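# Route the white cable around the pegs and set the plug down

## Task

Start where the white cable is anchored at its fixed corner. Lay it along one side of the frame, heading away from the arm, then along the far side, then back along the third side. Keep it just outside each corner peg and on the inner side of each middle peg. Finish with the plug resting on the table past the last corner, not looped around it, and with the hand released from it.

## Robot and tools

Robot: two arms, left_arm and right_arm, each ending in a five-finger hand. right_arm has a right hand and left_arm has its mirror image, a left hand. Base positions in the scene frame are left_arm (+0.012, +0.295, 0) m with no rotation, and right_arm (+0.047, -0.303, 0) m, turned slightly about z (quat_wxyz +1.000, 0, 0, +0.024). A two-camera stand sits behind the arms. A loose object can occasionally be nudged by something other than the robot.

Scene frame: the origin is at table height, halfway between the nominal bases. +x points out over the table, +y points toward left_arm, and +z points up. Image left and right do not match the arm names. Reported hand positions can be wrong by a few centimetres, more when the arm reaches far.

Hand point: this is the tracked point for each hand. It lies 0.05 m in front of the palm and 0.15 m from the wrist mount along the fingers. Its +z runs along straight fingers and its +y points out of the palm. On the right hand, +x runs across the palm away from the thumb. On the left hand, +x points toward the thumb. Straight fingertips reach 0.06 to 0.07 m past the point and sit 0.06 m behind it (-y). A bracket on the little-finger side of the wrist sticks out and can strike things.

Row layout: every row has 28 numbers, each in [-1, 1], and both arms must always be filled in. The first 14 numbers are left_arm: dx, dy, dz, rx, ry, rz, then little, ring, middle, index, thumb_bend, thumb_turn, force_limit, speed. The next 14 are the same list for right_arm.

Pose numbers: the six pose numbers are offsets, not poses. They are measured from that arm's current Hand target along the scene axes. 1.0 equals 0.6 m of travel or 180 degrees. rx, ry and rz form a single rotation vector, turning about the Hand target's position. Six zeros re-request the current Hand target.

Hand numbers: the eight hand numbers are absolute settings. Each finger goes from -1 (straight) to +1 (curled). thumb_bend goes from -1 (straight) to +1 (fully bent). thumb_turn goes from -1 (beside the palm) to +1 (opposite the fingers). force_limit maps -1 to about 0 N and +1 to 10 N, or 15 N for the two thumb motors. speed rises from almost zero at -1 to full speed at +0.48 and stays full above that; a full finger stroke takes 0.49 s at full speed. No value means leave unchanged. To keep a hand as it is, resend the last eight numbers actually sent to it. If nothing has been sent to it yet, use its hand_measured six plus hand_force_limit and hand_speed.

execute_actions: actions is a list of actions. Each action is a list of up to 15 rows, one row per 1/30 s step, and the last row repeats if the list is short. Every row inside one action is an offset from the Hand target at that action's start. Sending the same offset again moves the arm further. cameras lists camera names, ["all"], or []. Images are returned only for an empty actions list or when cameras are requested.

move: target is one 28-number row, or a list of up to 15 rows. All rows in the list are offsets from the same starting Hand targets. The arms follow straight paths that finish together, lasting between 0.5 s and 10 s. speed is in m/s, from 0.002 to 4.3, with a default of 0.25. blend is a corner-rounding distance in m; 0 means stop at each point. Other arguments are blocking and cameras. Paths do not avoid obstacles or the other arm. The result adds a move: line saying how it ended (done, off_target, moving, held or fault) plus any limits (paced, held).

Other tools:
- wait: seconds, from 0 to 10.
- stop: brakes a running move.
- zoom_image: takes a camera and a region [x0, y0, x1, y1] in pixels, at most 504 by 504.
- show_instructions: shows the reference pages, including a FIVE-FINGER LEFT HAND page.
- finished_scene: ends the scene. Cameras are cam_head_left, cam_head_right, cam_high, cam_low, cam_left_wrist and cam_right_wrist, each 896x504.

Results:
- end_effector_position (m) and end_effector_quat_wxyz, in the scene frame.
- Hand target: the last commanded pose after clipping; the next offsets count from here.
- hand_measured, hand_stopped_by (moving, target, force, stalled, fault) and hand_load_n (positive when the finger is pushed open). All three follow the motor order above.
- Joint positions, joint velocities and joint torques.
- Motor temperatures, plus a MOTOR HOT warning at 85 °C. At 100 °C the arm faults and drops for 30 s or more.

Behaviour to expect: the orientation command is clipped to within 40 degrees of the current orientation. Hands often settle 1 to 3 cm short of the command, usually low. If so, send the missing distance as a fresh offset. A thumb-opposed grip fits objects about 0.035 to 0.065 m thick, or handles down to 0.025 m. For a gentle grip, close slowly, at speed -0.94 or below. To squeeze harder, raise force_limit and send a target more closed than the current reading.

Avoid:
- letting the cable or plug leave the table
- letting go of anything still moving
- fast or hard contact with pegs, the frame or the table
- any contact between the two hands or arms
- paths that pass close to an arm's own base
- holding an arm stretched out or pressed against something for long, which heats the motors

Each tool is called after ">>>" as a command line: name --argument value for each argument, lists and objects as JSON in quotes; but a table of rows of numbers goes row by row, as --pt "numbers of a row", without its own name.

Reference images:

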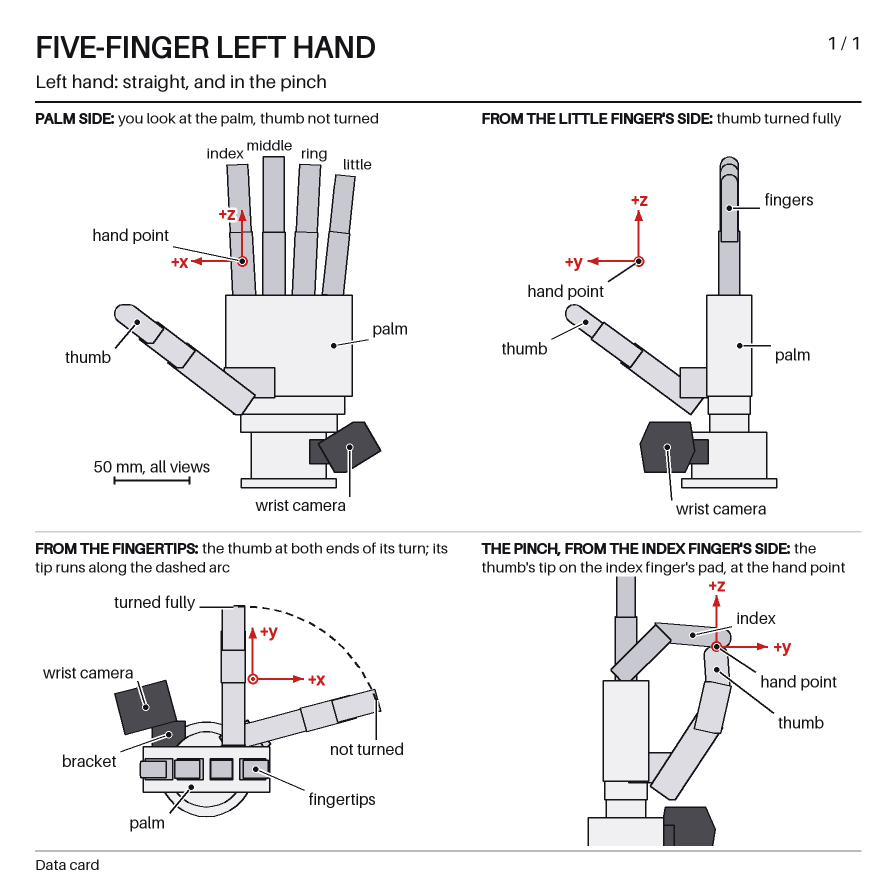

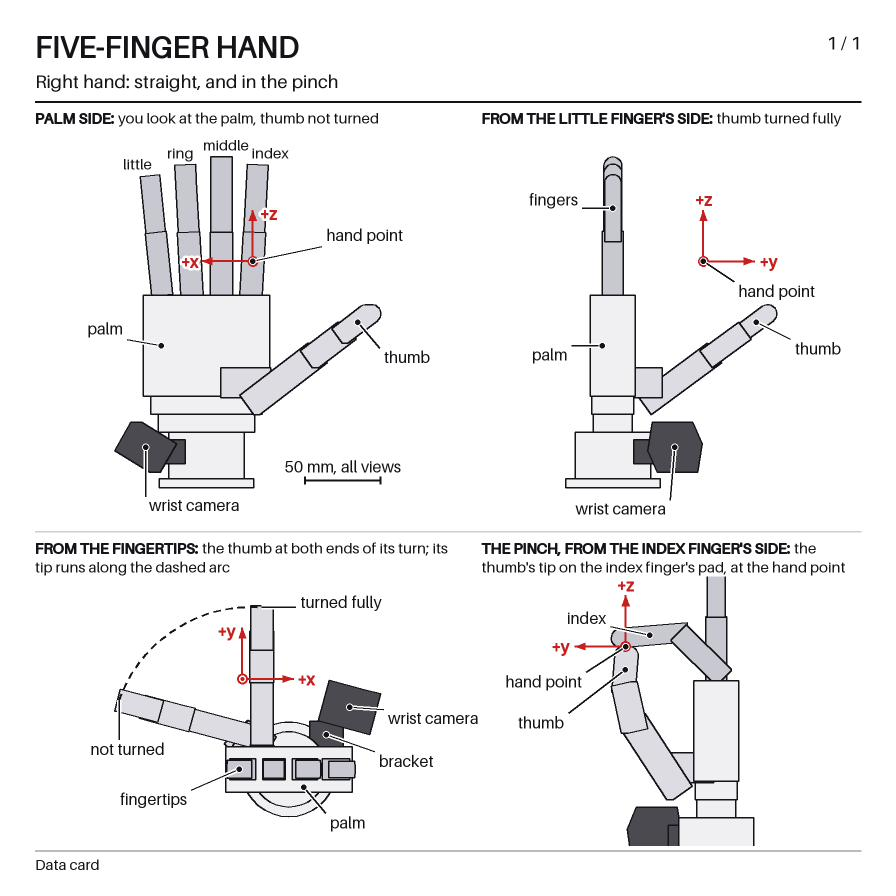

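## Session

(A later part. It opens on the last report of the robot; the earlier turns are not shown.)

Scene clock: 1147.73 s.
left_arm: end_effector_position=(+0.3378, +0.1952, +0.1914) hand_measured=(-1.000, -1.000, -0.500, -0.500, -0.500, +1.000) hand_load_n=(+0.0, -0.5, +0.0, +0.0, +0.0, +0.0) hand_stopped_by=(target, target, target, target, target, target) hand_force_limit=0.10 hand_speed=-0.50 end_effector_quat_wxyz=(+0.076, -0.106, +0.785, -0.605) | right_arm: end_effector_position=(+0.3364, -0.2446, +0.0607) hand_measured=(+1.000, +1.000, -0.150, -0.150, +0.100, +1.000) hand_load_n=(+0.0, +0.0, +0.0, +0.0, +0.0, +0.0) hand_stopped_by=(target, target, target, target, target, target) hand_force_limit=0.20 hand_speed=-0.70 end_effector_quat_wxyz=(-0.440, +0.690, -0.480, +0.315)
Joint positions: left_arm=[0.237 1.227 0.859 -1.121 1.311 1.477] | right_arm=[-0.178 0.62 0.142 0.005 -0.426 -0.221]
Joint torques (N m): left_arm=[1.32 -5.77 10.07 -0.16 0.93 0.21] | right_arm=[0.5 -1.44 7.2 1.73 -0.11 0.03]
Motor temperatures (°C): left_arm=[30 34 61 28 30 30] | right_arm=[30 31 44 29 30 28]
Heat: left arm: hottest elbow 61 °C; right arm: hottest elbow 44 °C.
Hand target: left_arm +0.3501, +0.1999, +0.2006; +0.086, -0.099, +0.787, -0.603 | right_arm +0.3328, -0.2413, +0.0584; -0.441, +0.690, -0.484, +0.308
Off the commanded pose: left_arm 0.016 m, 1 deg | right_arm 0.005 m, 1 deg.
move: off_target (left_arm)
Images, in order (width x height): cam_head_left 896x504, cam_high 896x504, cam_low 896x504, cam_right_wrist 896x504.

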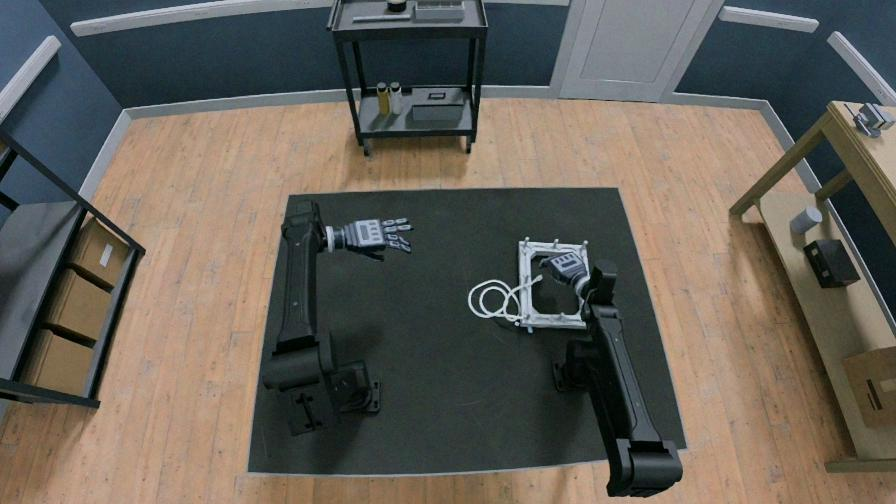

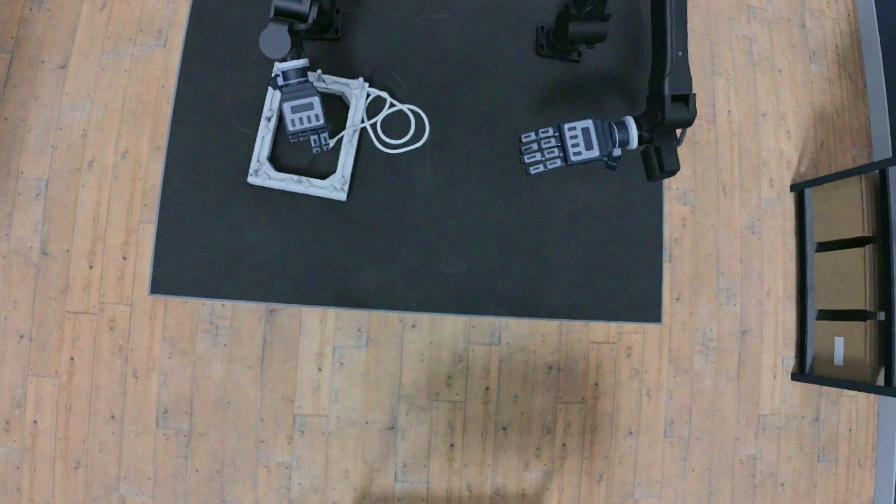

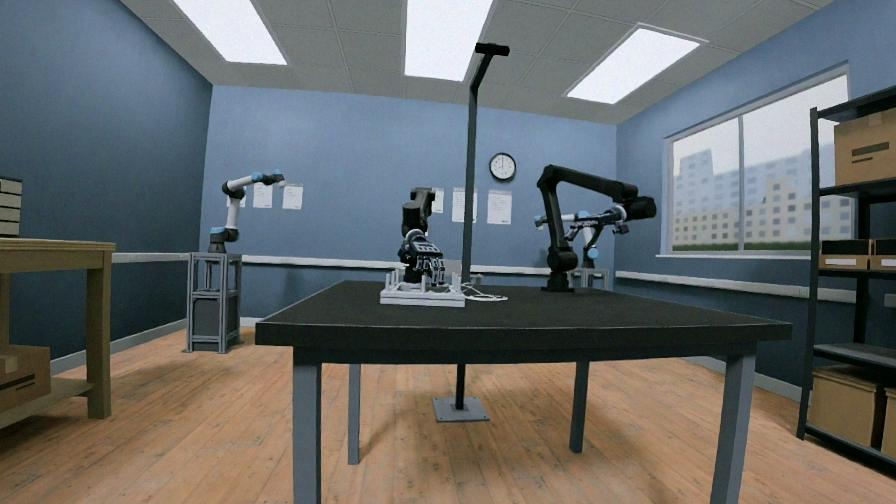

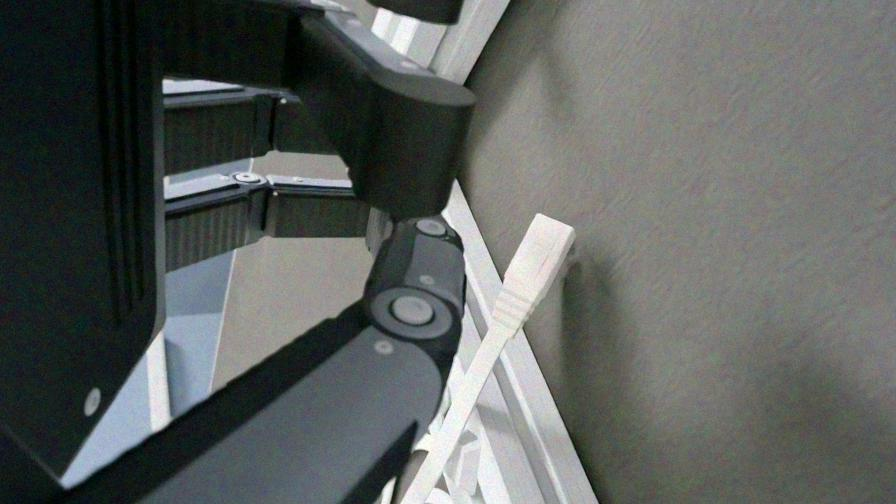

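>>> move --pt "0 0 0 0 0 0 -1 -1 -0.5 -0.5 -0.5 1 0.1 -0.5 -0.005 0.012 -0.03 0 0 0 1 1 -0.15 -0.15 0.1 1 0.2 -0.7" --speed 0.06 --cameras '["cam_head_left","cam_high","cam_low","cam_right_wrist"]'

>>> zoom_image --camera "cam_head_left" --region '[500, 230, 600, 310]'

>>> zoom_image --camera "cam_high" --region '[290, 100, 390, 180]'

>>> zoom_image --camera "cam_low" --region '[380, 230, 480, 310]'

Scene clock: 1166.50 s.
left_arm: end_effector_position=(+0.3378, +0.1952, +0.1914) hand_measured=(-1.000, -1.000, -0.500, -0.500, -0.500, +1.000) hand_load_n=(+0.0, +0.0, +0.0, +0.0, +0.0, +0.0) hand_stopped_by=(target, target, target, target, target, target) hand_force_limit=0.10 hand_speed=-0.50 end_effector_quat_wxyz=(+0.076, -0.106, +0.785, -0.605) | right_arm: end_effector_position=(+0.3293, -0.2370, +0.0408) hand_measured=(+1.000, +1.000, -0.150, -0.150, +0.100, +1.000) hand_load_n=(+0.0, +0.0, +0.0, +0.0, +0.0, +0.0) hand_stopped_by=(target, target, target, target, target, target) hand_force_limit=0.20 hand_speed=-0.70 end_effector_quat_wxyz=(-0.437, +0.692, -0.484, +0.309)
Joint positions: left_arm=[0.237 1.227 0.859 -1.121 1.311 1.477] | right_arm=[-0.134 0.655 0.096 0.079 -0.386 -0.199]
Joint torques (N m): left_arm=[1.38 -5.83 10.06 -0.16 0.93 0.21] | right_arm=[0.79 1.2 6.72 2.71 -0.04 -0.03]
Motor temperatures (°C): left_arm=[30 34 61 28 30 30] | right_arm=[30 31 44 29 30 28]
Heat: left arm: hottest elbow 61 °C; right arm: hottest elbow 44 °C.
Hand target: left_arm +0.3501, +0.1999, +0.2006; +0.086, -0.099, +0.787, -0.603 | right_arm +0.3298, -0.2341, +0.0403; -0.440, +0.690, -0.484, +0.308
Off the commanded pose: left_arm 0.016 m, 1 deg | right_arm 0.003 m, 1 deg.
move: off_target (left_arm)
Images, in order (width x height): cam_head_left 896x504, cam_high 896x504, cam_low 896x504, cam_right_wrist 896x504.

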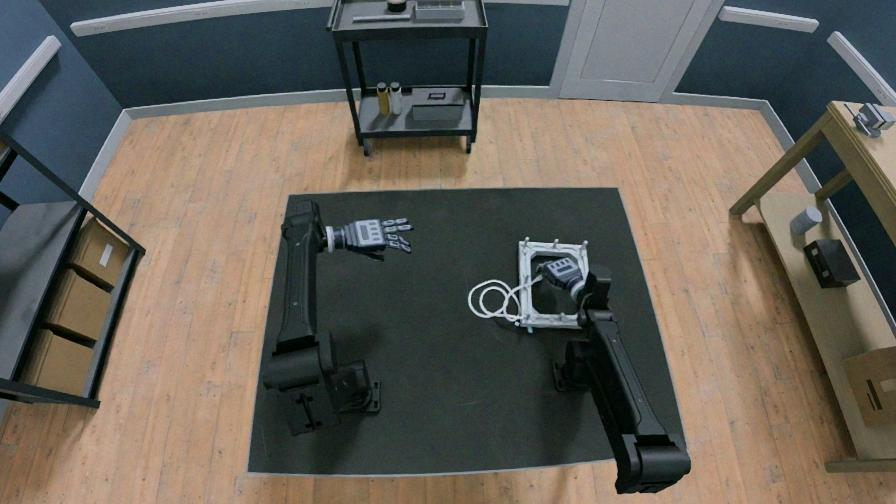

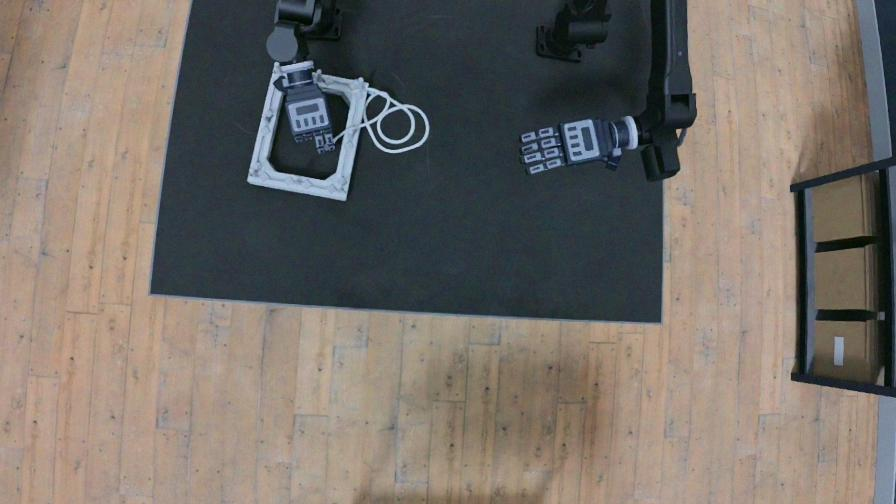

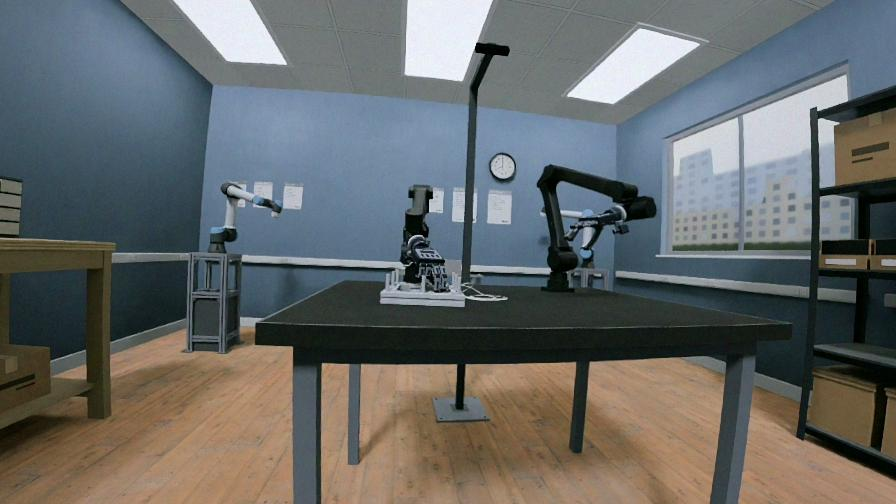

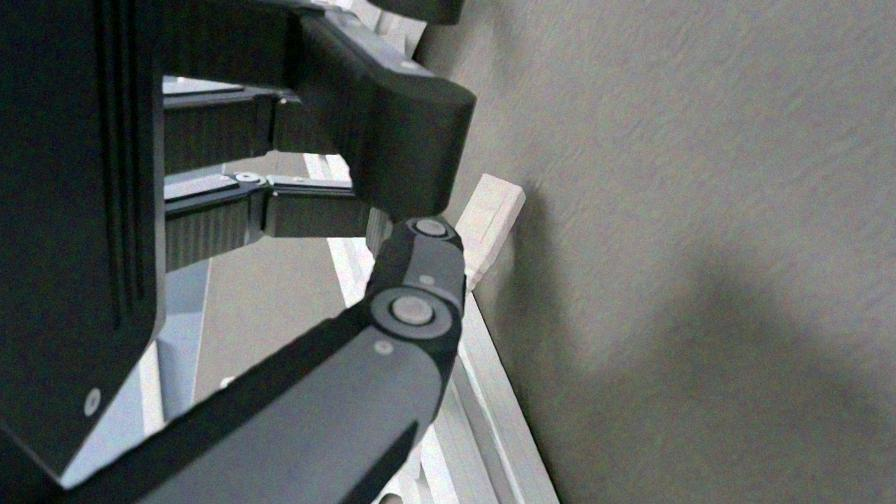

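Scaled by 5.040 from the camera's 896x504 image, which has a finer 1280x720 frame.

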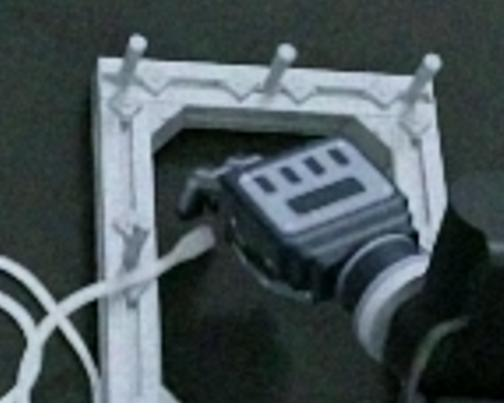

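Scaled by 5.040 from the camera's 896x504 image, which has a finer 1280x720 frame.

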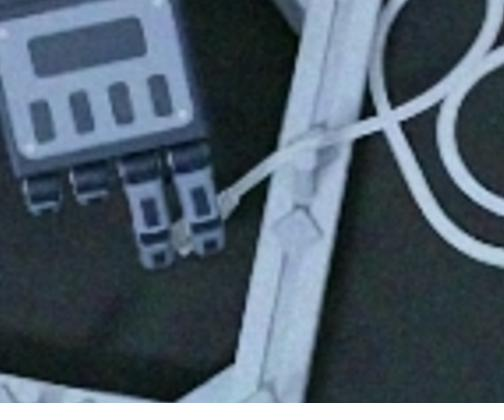

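Scaled by 5.040 from the camera's 896x504 image, which has a finer 1280x720 frame.

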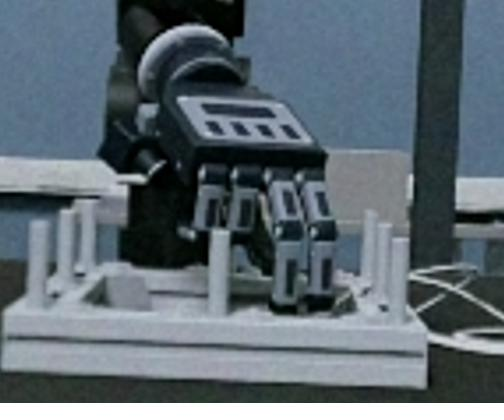

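>>> move --pt "0 0 0 0 0 0 -1 -1 -0.5 -0.5 -0.5 1 0.1 -0.5 -0.01 -0.006 -0.027 0 0 0 1 1 -0.15 -0.15 0.1 1 0.2 -0.7" --speed 0.06 --cameras '["cam_head_left","cam_high","cam_low","cam_right_wrist"]'

>>> zoom_image --camera "cam_head_left" --region '[500, 230, 600, 310]'

>>> zoom_image --camera "cam_high" --region '[290, 100, 390, 180]'

>>> zoom_image --camera "cam_low" --region '[380, 230, 480, 310]'

Scene clock: 1180.53 s.
left_arm: end_effector_position=(+0.3378, +0.1952, +0.1914) hand_measured=(-1.000, -1.000, -0.500, -0.500, -0.500, +1.000) hand_load_n=(+0.0, -0.5, +0.0, +0.0, +0.0, +0.0) hand_stopped_by=(target, target, target, target, target, target) hand_force_limit=0.10 hand_speed=-0.50 end_effector_quat_wxyz=(+0.076, -0.106, +0.785, -0.605) | right_arm: end_effector_position=(+0.3227, -0.2355, +0.0247) hand_measured=(+1.000, +1.000, -0.150, -0.150, +0.100, +1.000) hand_load_n=(+0.0, +0.0, +0.0, +0.0, +0.0, +0.0) hand_stopped_by=(target, target, target, target, target, target) hand_force_limit=0.20 hand_speed=-0.70 end_effector_quat_wxyz=(-0.440, +0.693, -0.484, +0.304)
Joint positions: left_arm=[0.237 1.227 0.859 -1.121 1.311 1.477] | right_arm=[-0.142 0.705 0.056 0.165 -0.405 -0.199]
Joint torques (N m): left_arm=[1.32 -5.83 10.07 -0.16 0.93 0.21] | right_arm=[-0.56 -0.03 6.24 2.84 -0.28 -0.12]
Motor temperatures (°C): left_arm=[30 34 61 28 30 30] | right_arm=[30 31 44 29 30 28]
Heat: left arm: hottest elbow 61 °C; right arm: hottest elbow 44 °C.
Hand target: left_arm +0.3501, +0.1999, +0.2006; +0.086, -0.099, +0.787, -0.603 | right_arm +0.3238, -0.2378, +0.0241; -0.440, +0.690, -0.484, +0.308
Off the commanded pose: left_arm 0.016 m, 1 deg | right_arm 0.003 m, 1 deg.
move: off_target (left_arm)
Images, in order (width x height): cam_head_left 896x504, cam_high 896x504, cam_low 896x504, cam_right_wrist 896x504.

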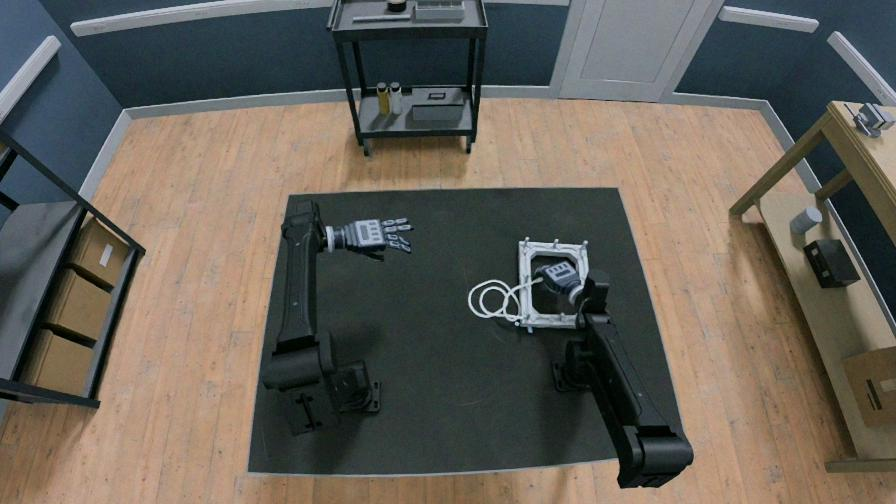

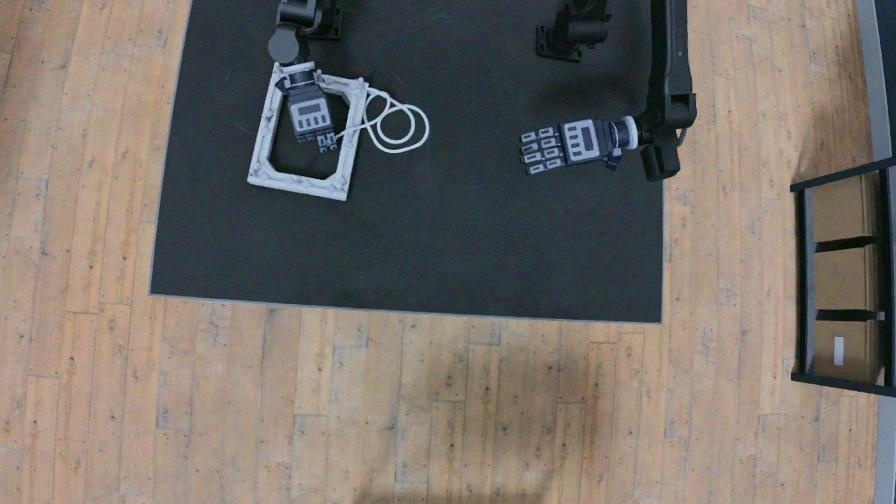

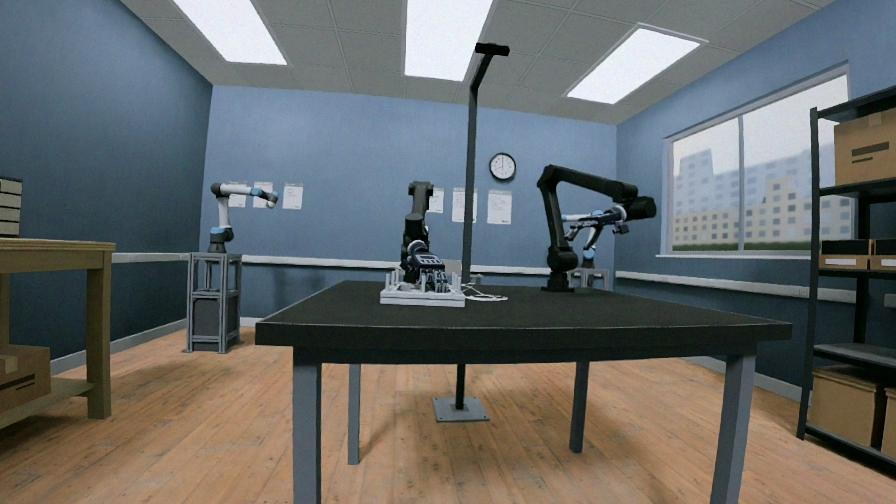

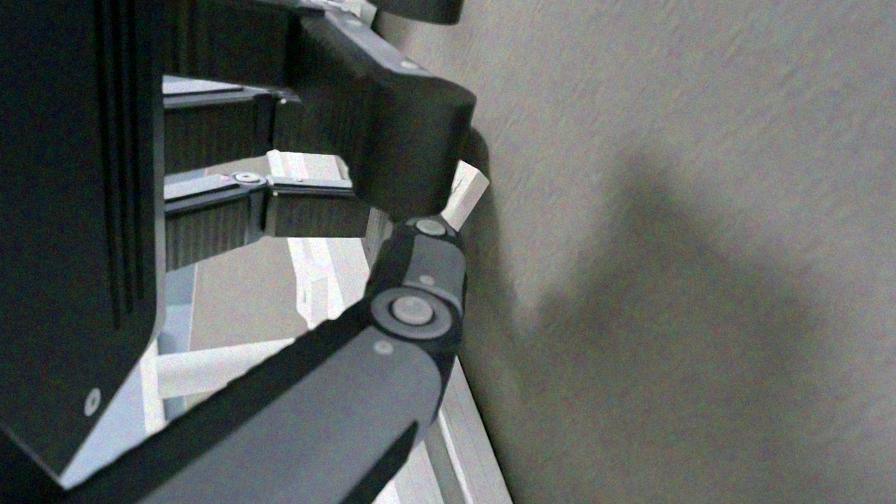

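Scaled by 5.040 from the camera's 896x504 image, which has a finer 1280x720 frame.

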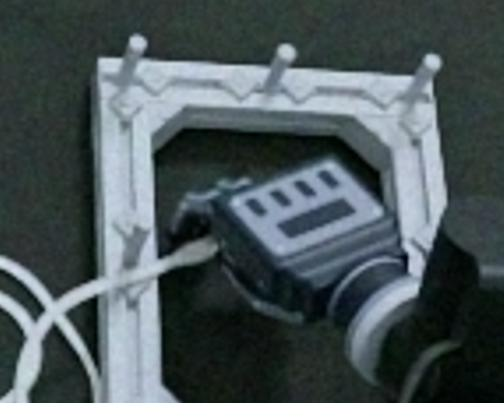

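Scaled by 5.040 from the camera's 896x504 image, which has a finer 1280x720 frame.

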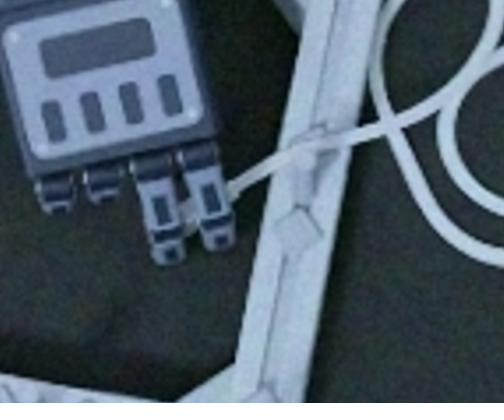

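Scaled by 5.040 from the camera's 896x504 image, which has a finer 1280x720 frame.

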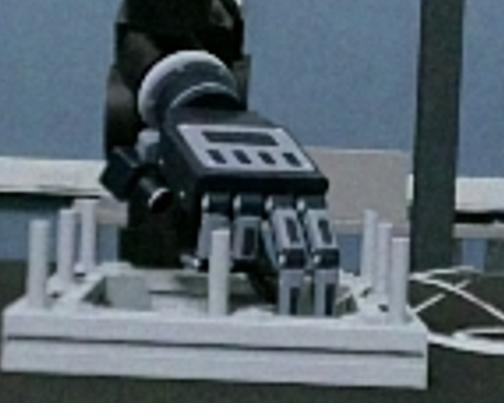

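>>> move --pt "0 0 0 0 0 0 -1 -1 -0.5 -0.5 -0.5 1 0.1 -0.5 -0.001 -0.01 -0.007 0 0 0 1 1 -0.15 -0.15 0.1 1 0.2 -0.7" --pt "0 0 0 0 0 0 -1 -1 -0.5 -0.5 -0.5 1 0.1 -0.5 -0.001 -0.01 -0.007 0 0 0 1 1 0.6 0.6 0.1 1 0.2 -0.9" --speed 0.06 --cameras '["cam_head_left","cam_high","cam_low","cam_right_wrist"]'

>>> zoom_image --camera "cam_head_left" --region '[500, 230, 600, 310]'

>>> zoom_image --camera "cam_high" --region '[290, 100, 390, 180]'

Scene clock: 1191.10 s.
left_arm: end_effector_position=(+0.3378, +0.1952, +0.1914) hand_measured=(-1.000, -1.000, -0.500, -0.500, -0.500, +1.000) hand_load_n=(-0.5, +0.0, +0.0, +0.0, +0.0, +0.0) hand_stopped_by=(target, target, target, target, target, target) hand_force_limit=0.10 hand_speed=-0.50 end_effector_quat_wxyz=(+0.076, -0.106, +0.785, -0.605) | right_arm: end_effector_position=(+0.3223, -0.2409, +0.0208) hand_measured=(+1.000, +1.000, +0.220, +0.238, +0.100, +1.000) hand_load_n=(+0.0, +0.0, +5.5, +7.5, +1.5, +0.0) hand_stopped_by=(target, target, force, force, target, target) hand_force_limit=0.20 hand_speed=-0.90 end_effector_quat_wxyz=(-0.442, +0.690, -0.487, +0.302)
Joint positions: left_arm=[0.237 1.227 0.859 -1.121 1.311 1.477] | right_arm=[-0.183 0.737 0.05 0.194 -0.441 -0.21]
Joint torques (N m): left_arm=[1.32 -5.83 10.07 -0.14 0.93 0.21] | right_arm=[0.09 -0.15 6.46 2.63 -0.32 -0.23]
Motor temperatures (°C): left_arm=[30 34 61 28 30 30] | right_arm=[30 31 45 29 30 28]
Heat: left arm: hottest elbow 61 °C; right arm: hottest elbow 45 °C.
Hand target: left_arm +0.3501, +0.1999, +0.2006; +0.086, -0.099, +0.787, -0.603 | right_arm +0.3232, -0.2438, +0.0199; -0.440, +0.690, -0.484, +0.308
Off the commanded pose: left_arm 0.016 m, 1 deg | right_arm 0.003 m, 1 deg.
move: off_target (left_arm)
Images, in order (width x height): cam_head_left 896x504, cam_high 896x504, cam_low 896x504, cam_right_wrist 896x504.

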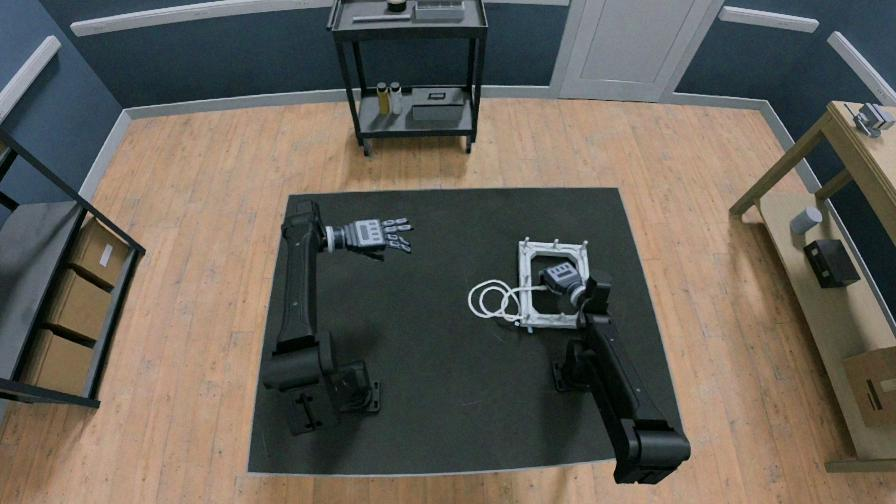

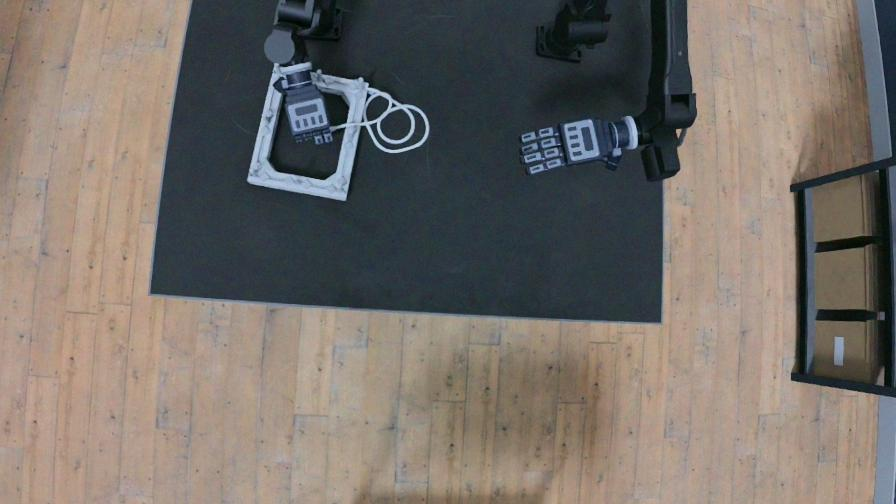

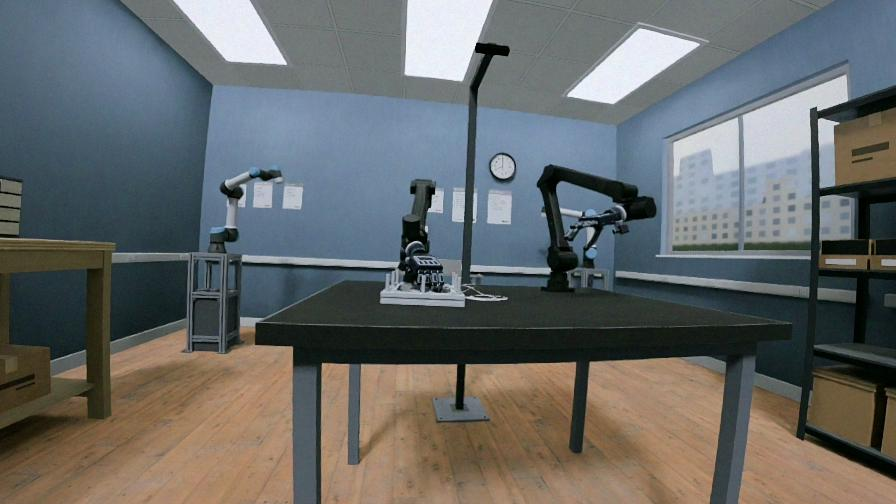

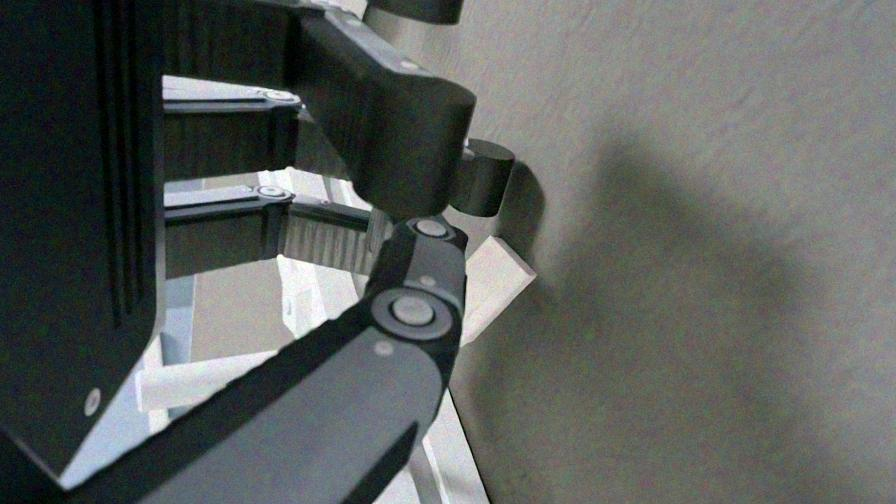

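Scaled by 5.040 from the camera's 896x504 image, which has a finer 1280x720 frame.

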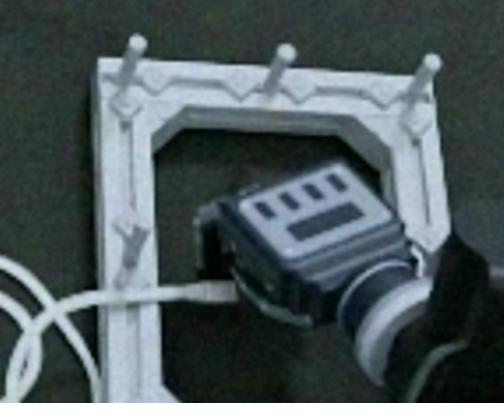

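Scaled by 5.040 from the camera's 896x504 image, which has a finer 1280x720 frame.

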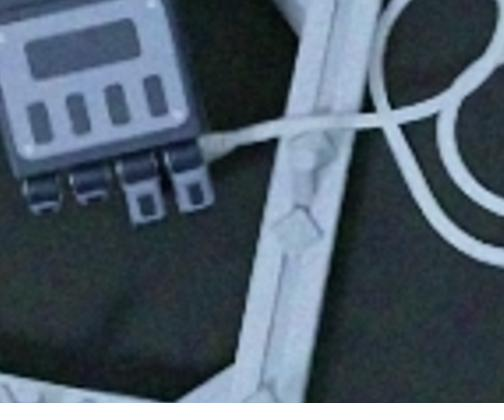

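>>> move --pt "0 0 0 0 0 0 -1 -1 -0.5 -0.5 -0.5 1 0.1 -0.5 0.02 0 0.0 0 0 0 1 1 -0.3 -0.3 0.1 1 0.2 -0.5" --pt "0 0 0 0 0 0 -1 -1 -0.5 -0.5 -0.5 1 0.1 -0.5 0.02 0 0.22 0 0 0 1 1 -0.3 -0.3 0.1 1 0.2 -0.5" --pt "-0.06 -0.35 -0.05 0.11 0 0.02 1 1 1 -1 -1 -1 0.1 -0.5 0.1 -0.4 0.3 0 0 -0.1 1 1 -0.3 -0.3 0.1 1 0.2 -0.5" --speed 0.2 --cameras '["cam_head_left","cam_high","cam_low"]'

>>> zoom_image --camera "cam_head_left" --region '[460, 230, 600, 340]'

>>> zoom_image --camera "cam_high" --region '[300, 80, 440, 180]'

>>> zoom_image --camera "cam_low" --region '[380, 250, 480, 310]'

Scene clock: 1225.73 s.
left_arm: end_effector_position=(+0.3054, +0.0002, +0.1578) hand_measured=(+1.000, +1.000, +1.000, -1.000, -1.000, -1.000) hand_load_n=(+0.0, +0.0, +0.0, +0.0, +0.0, +0.0) hand_stopped_by=(target, target, target, target, target, target) hand_force_limit=0.10 hand_speed=-0.50 end_effector_quat_wxyz=(+0.112, -0.112, +0.881, -0.446) | right_arm: end_effector_position=(+0.3723, -0.4694, +0.1798) hand_measured=(+1.000, +1.000, -0.300, -0.300, +0.100, +1.000) hand_load_n=(+0.0, +0.0, +0.0, +0.0, +0.5, +0.0) hand_stopped_by=(target, target, target, target, target, target) hand_force_limit=0.20 hand_speed=-0.50 end_effector_quat_wxyz=(-0.391, +0.602, -0.602, +0.350)
Joint positions: left_arm=[-0.567 1.084 0.747 -0.383 0.503 0.52] | right_arm=[-0.904 0.939 0.647 -0.397 -0.783 -0.471]
Joint torques (N m): left_arm=[0.32 -5.3 10.3 2.02 0.23 -0.01] | right_arm=[-0.38 -4.42 10.71 2.19 -0.6 -0.18]
Motor temperatures (°C): left_arm=[30 34 61 28 30 30] | right_arm=[30 31 46 29 30 28]
Heat: left arm: hottest elbow 61 °C; right arm: hottest elbow 46 °C.
Hand target: left_arm +0.3141, -0.0101, +0.1707; +0.121, -0.107, +0.875, -0.456 | right_arm +0.3831, -0.4838, +0.1998; -0.387, +0.606, -0.586, +0.373
Off the commanded pose: left_arm 0.019 m, 2 deg | right_arm 0.027 m, 3 deg.
move: off_target (left_arm, right_arm); target 3's new numbers were sent with left_arm's hand 0.019 m and 2 deg from that target
Images, in order (width x height): cam_head_left 896x504, cam_high 896x504, cam_low 896x504.

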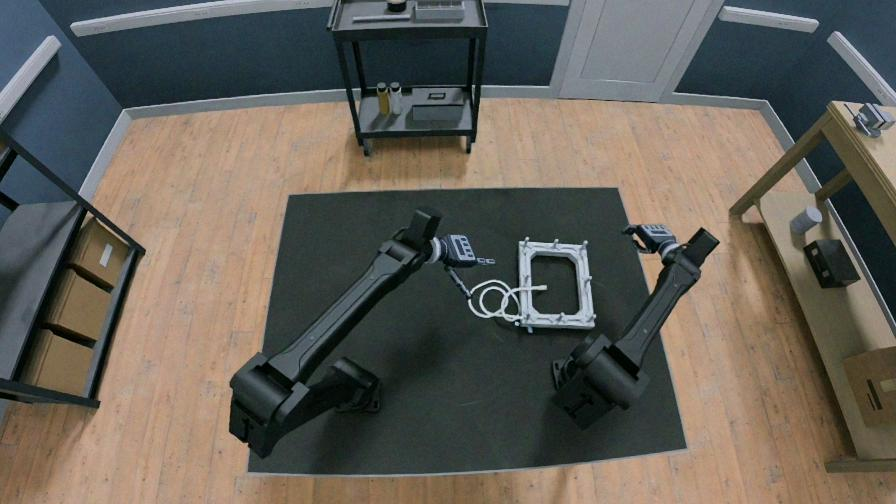

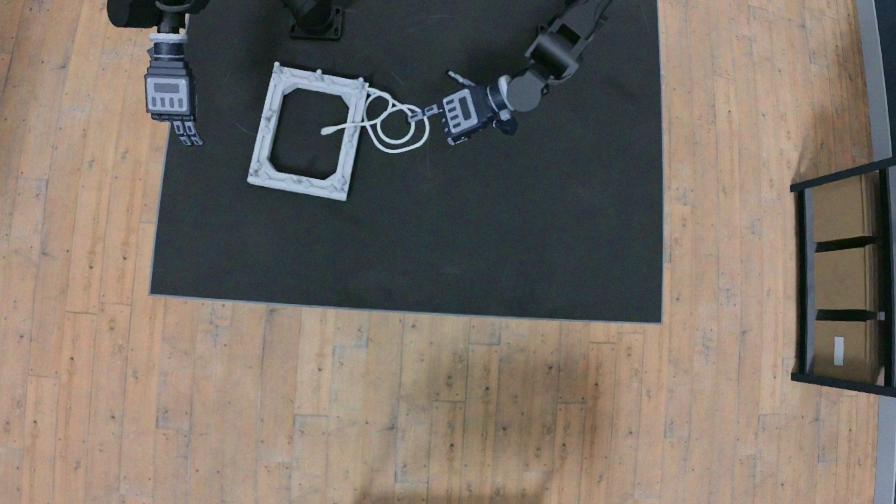

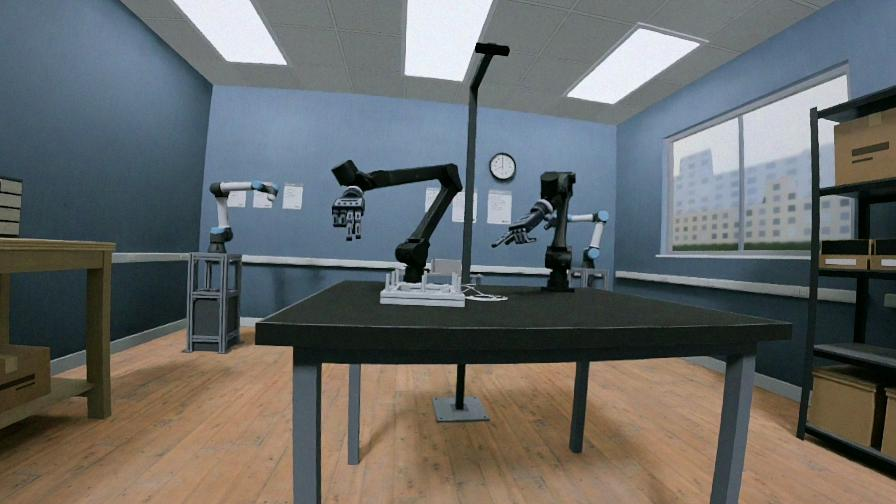

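Scaled by 3.600 from the camera's 896x504 image, which has a finer 1280x720 frame.

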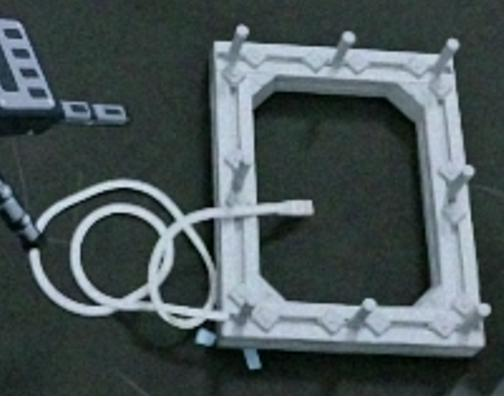

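Scaled by 3.600 from the camera's 896x504 image, which has a finer 1280x720 frame.

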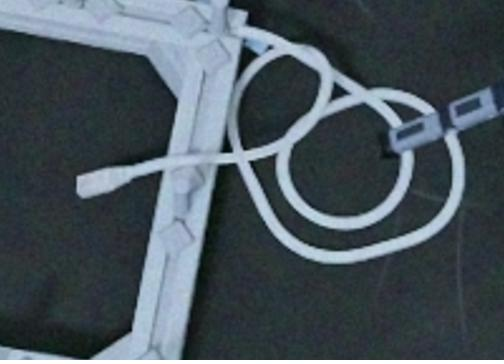

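Scaled by 5.040 from the camera's 896x504 image, which has a finer 1280x720 frame.

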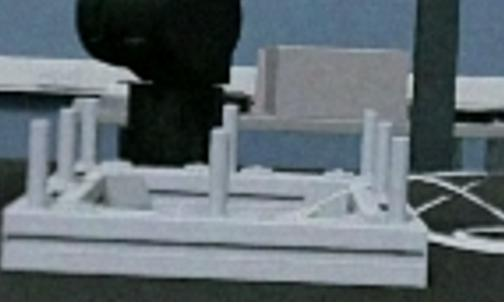

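>>> move --pt "-0.06 -0.132 -0.05 0.3031 0.0804 -0.0711 1 1 1 -1 -1 -1 0.1 -0.5 0 0 0 0 0 0 1 1 -0.3 -0.3 0.1 1 0.2 -0.5" --speed 0.15 --cameras '["cam_head_left","cam_high"]'

>>> zoom_image --camera "cam_head_left" --region '[460, 230, 600, 340]'

>>> zoom_image --camera "cam_high" --region '[300, 80, 440, 180]'

Scene clock: 1246.43 s.
left_arm: end_effector_position=(+0.2746, -0.0786, +0.1361) hand_measured=(+1.000, +1.000, +1.000, -1.000, -1.000, -1.000) hand_load_n=(+0.0, +0.0, +0.0, -0.5, +0.0, +0.0) hand_stopped_by=(target, target, target, target, target, target) hand_force_limit=0.10 hand_speed=-0.50 end_effector_quat_wxyz=(-0.003, -0.004, +1.000, +0.003) | right_arm: end_effector_position=(+0.3723, -0.4694, +0.1798) hand_measured=(+1.000, +1.000, -0.300, -0.300, +0.100, +1.000) hand_load_n=(+0.0, +0.0, +0.0, +0.0, +0.0, +0.0) hand_stopped_by=(target, target, target, target, target, target) hand_force_limit=0.20 hand_speed=-0.50 end_effector_quat_wxyz=(-0.391, +0.602, -0.602, +0.350)
Joint positions: left_arm=[-0.974 1.744 1.512 -1.347 0.003 0.589] | right_arm=[-0.904 0.939 0.647 -0.397 -0.783 -0.471]
Joint torques (N m): left_arm=[0.03 -13.74 10.15 -0.4 -0.11 0.09] | right_arm=[-1.32 -4.37 10.66 2.28 -0.52 -0.1]
Motor temperatures (°C): left_arm=[30 34 62 28 30 30] | right_arm=[30 31 47 29 30 28]
Heat: left arm: hottest elbow 62 °C; right arm: hottest elbow 47 °C.
Hand target: left_arm +0.2782, -0.0893, +0.1407; +0.000, +0.000, +1.000, +0.000 | right_arm +0.3831, -0.4838, +0.1998; -0.387, +0.606, -0.586, +0.373
Off the commanded pose: left_arm 0.012 m, 1 deg | right_arm 0.027 m, 3 deg.
move: off_target (left_arm, right_arm)
Images, in order (width x height): cam_head_left 896x504, cam_high 896x504.

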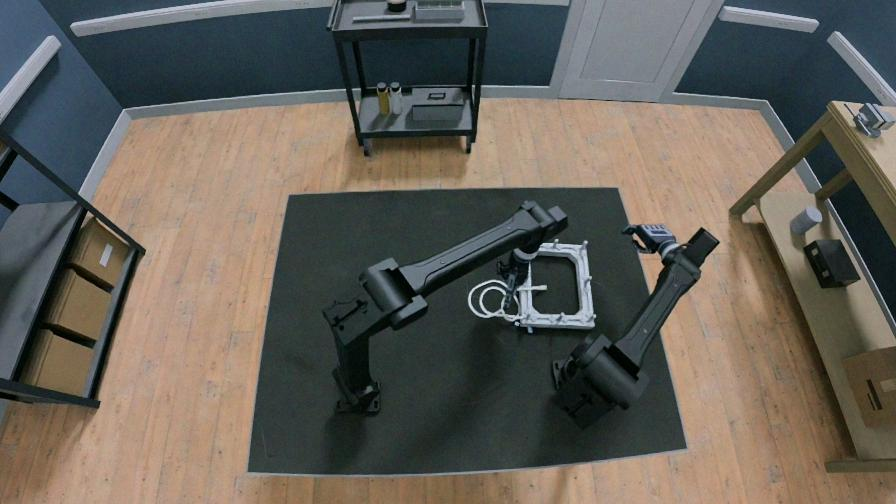

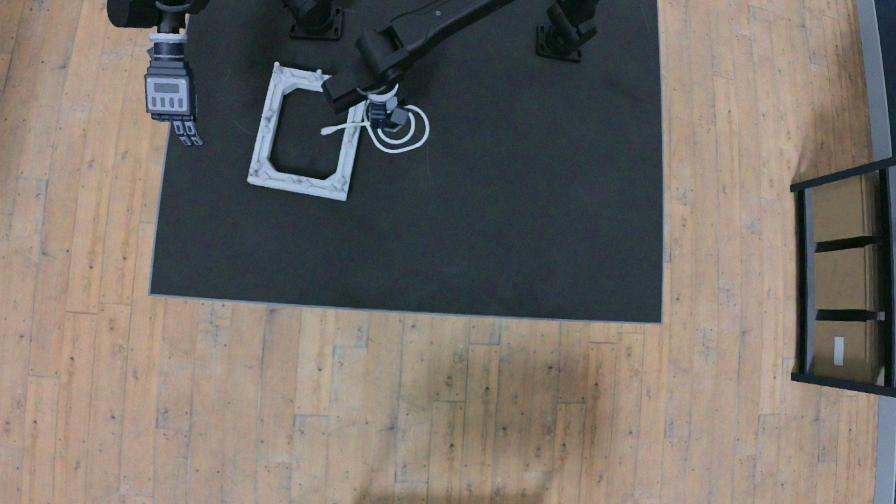

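Scaled by 3.600 from the camera's 896x504 image, which has a finer 1280x720 frame.

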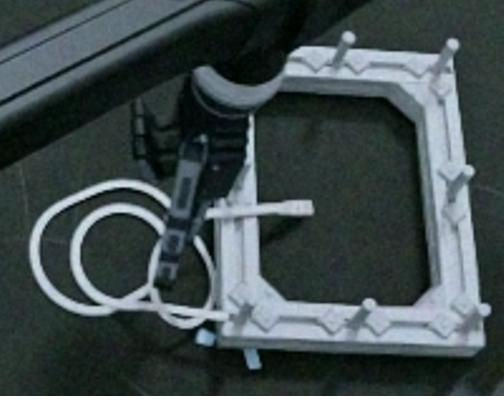

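Scaled by 3.600 from the camera's 896x504 image, which has a finer 1280x720 frame.

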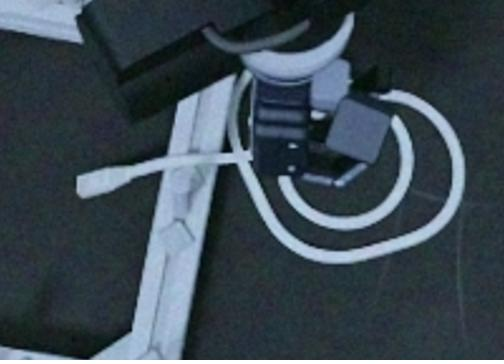

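>>> zoom_image --camera "cam_head_left" --region '[490, 260, 550, 320]'

>>> zoom_image --camera "cam_high" --region '[340, 90, 430, 160]'

Scaled by 8.400 from the camera's 896x504 image, which has a finer 1280x720 frame.

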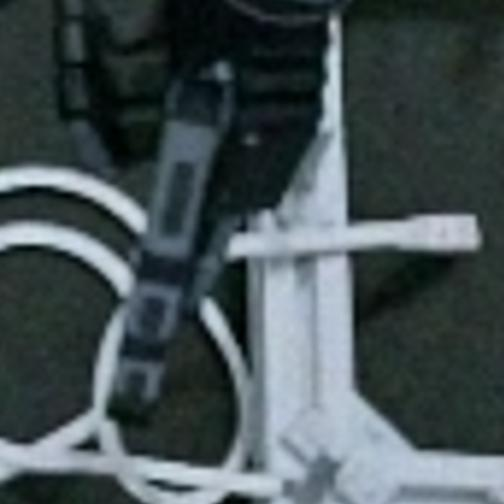

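Scaled by 5.600 from the camera's 896x504 image, which has a finer 1280x720 frame.

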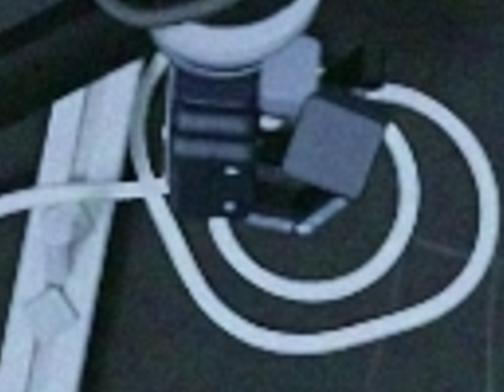

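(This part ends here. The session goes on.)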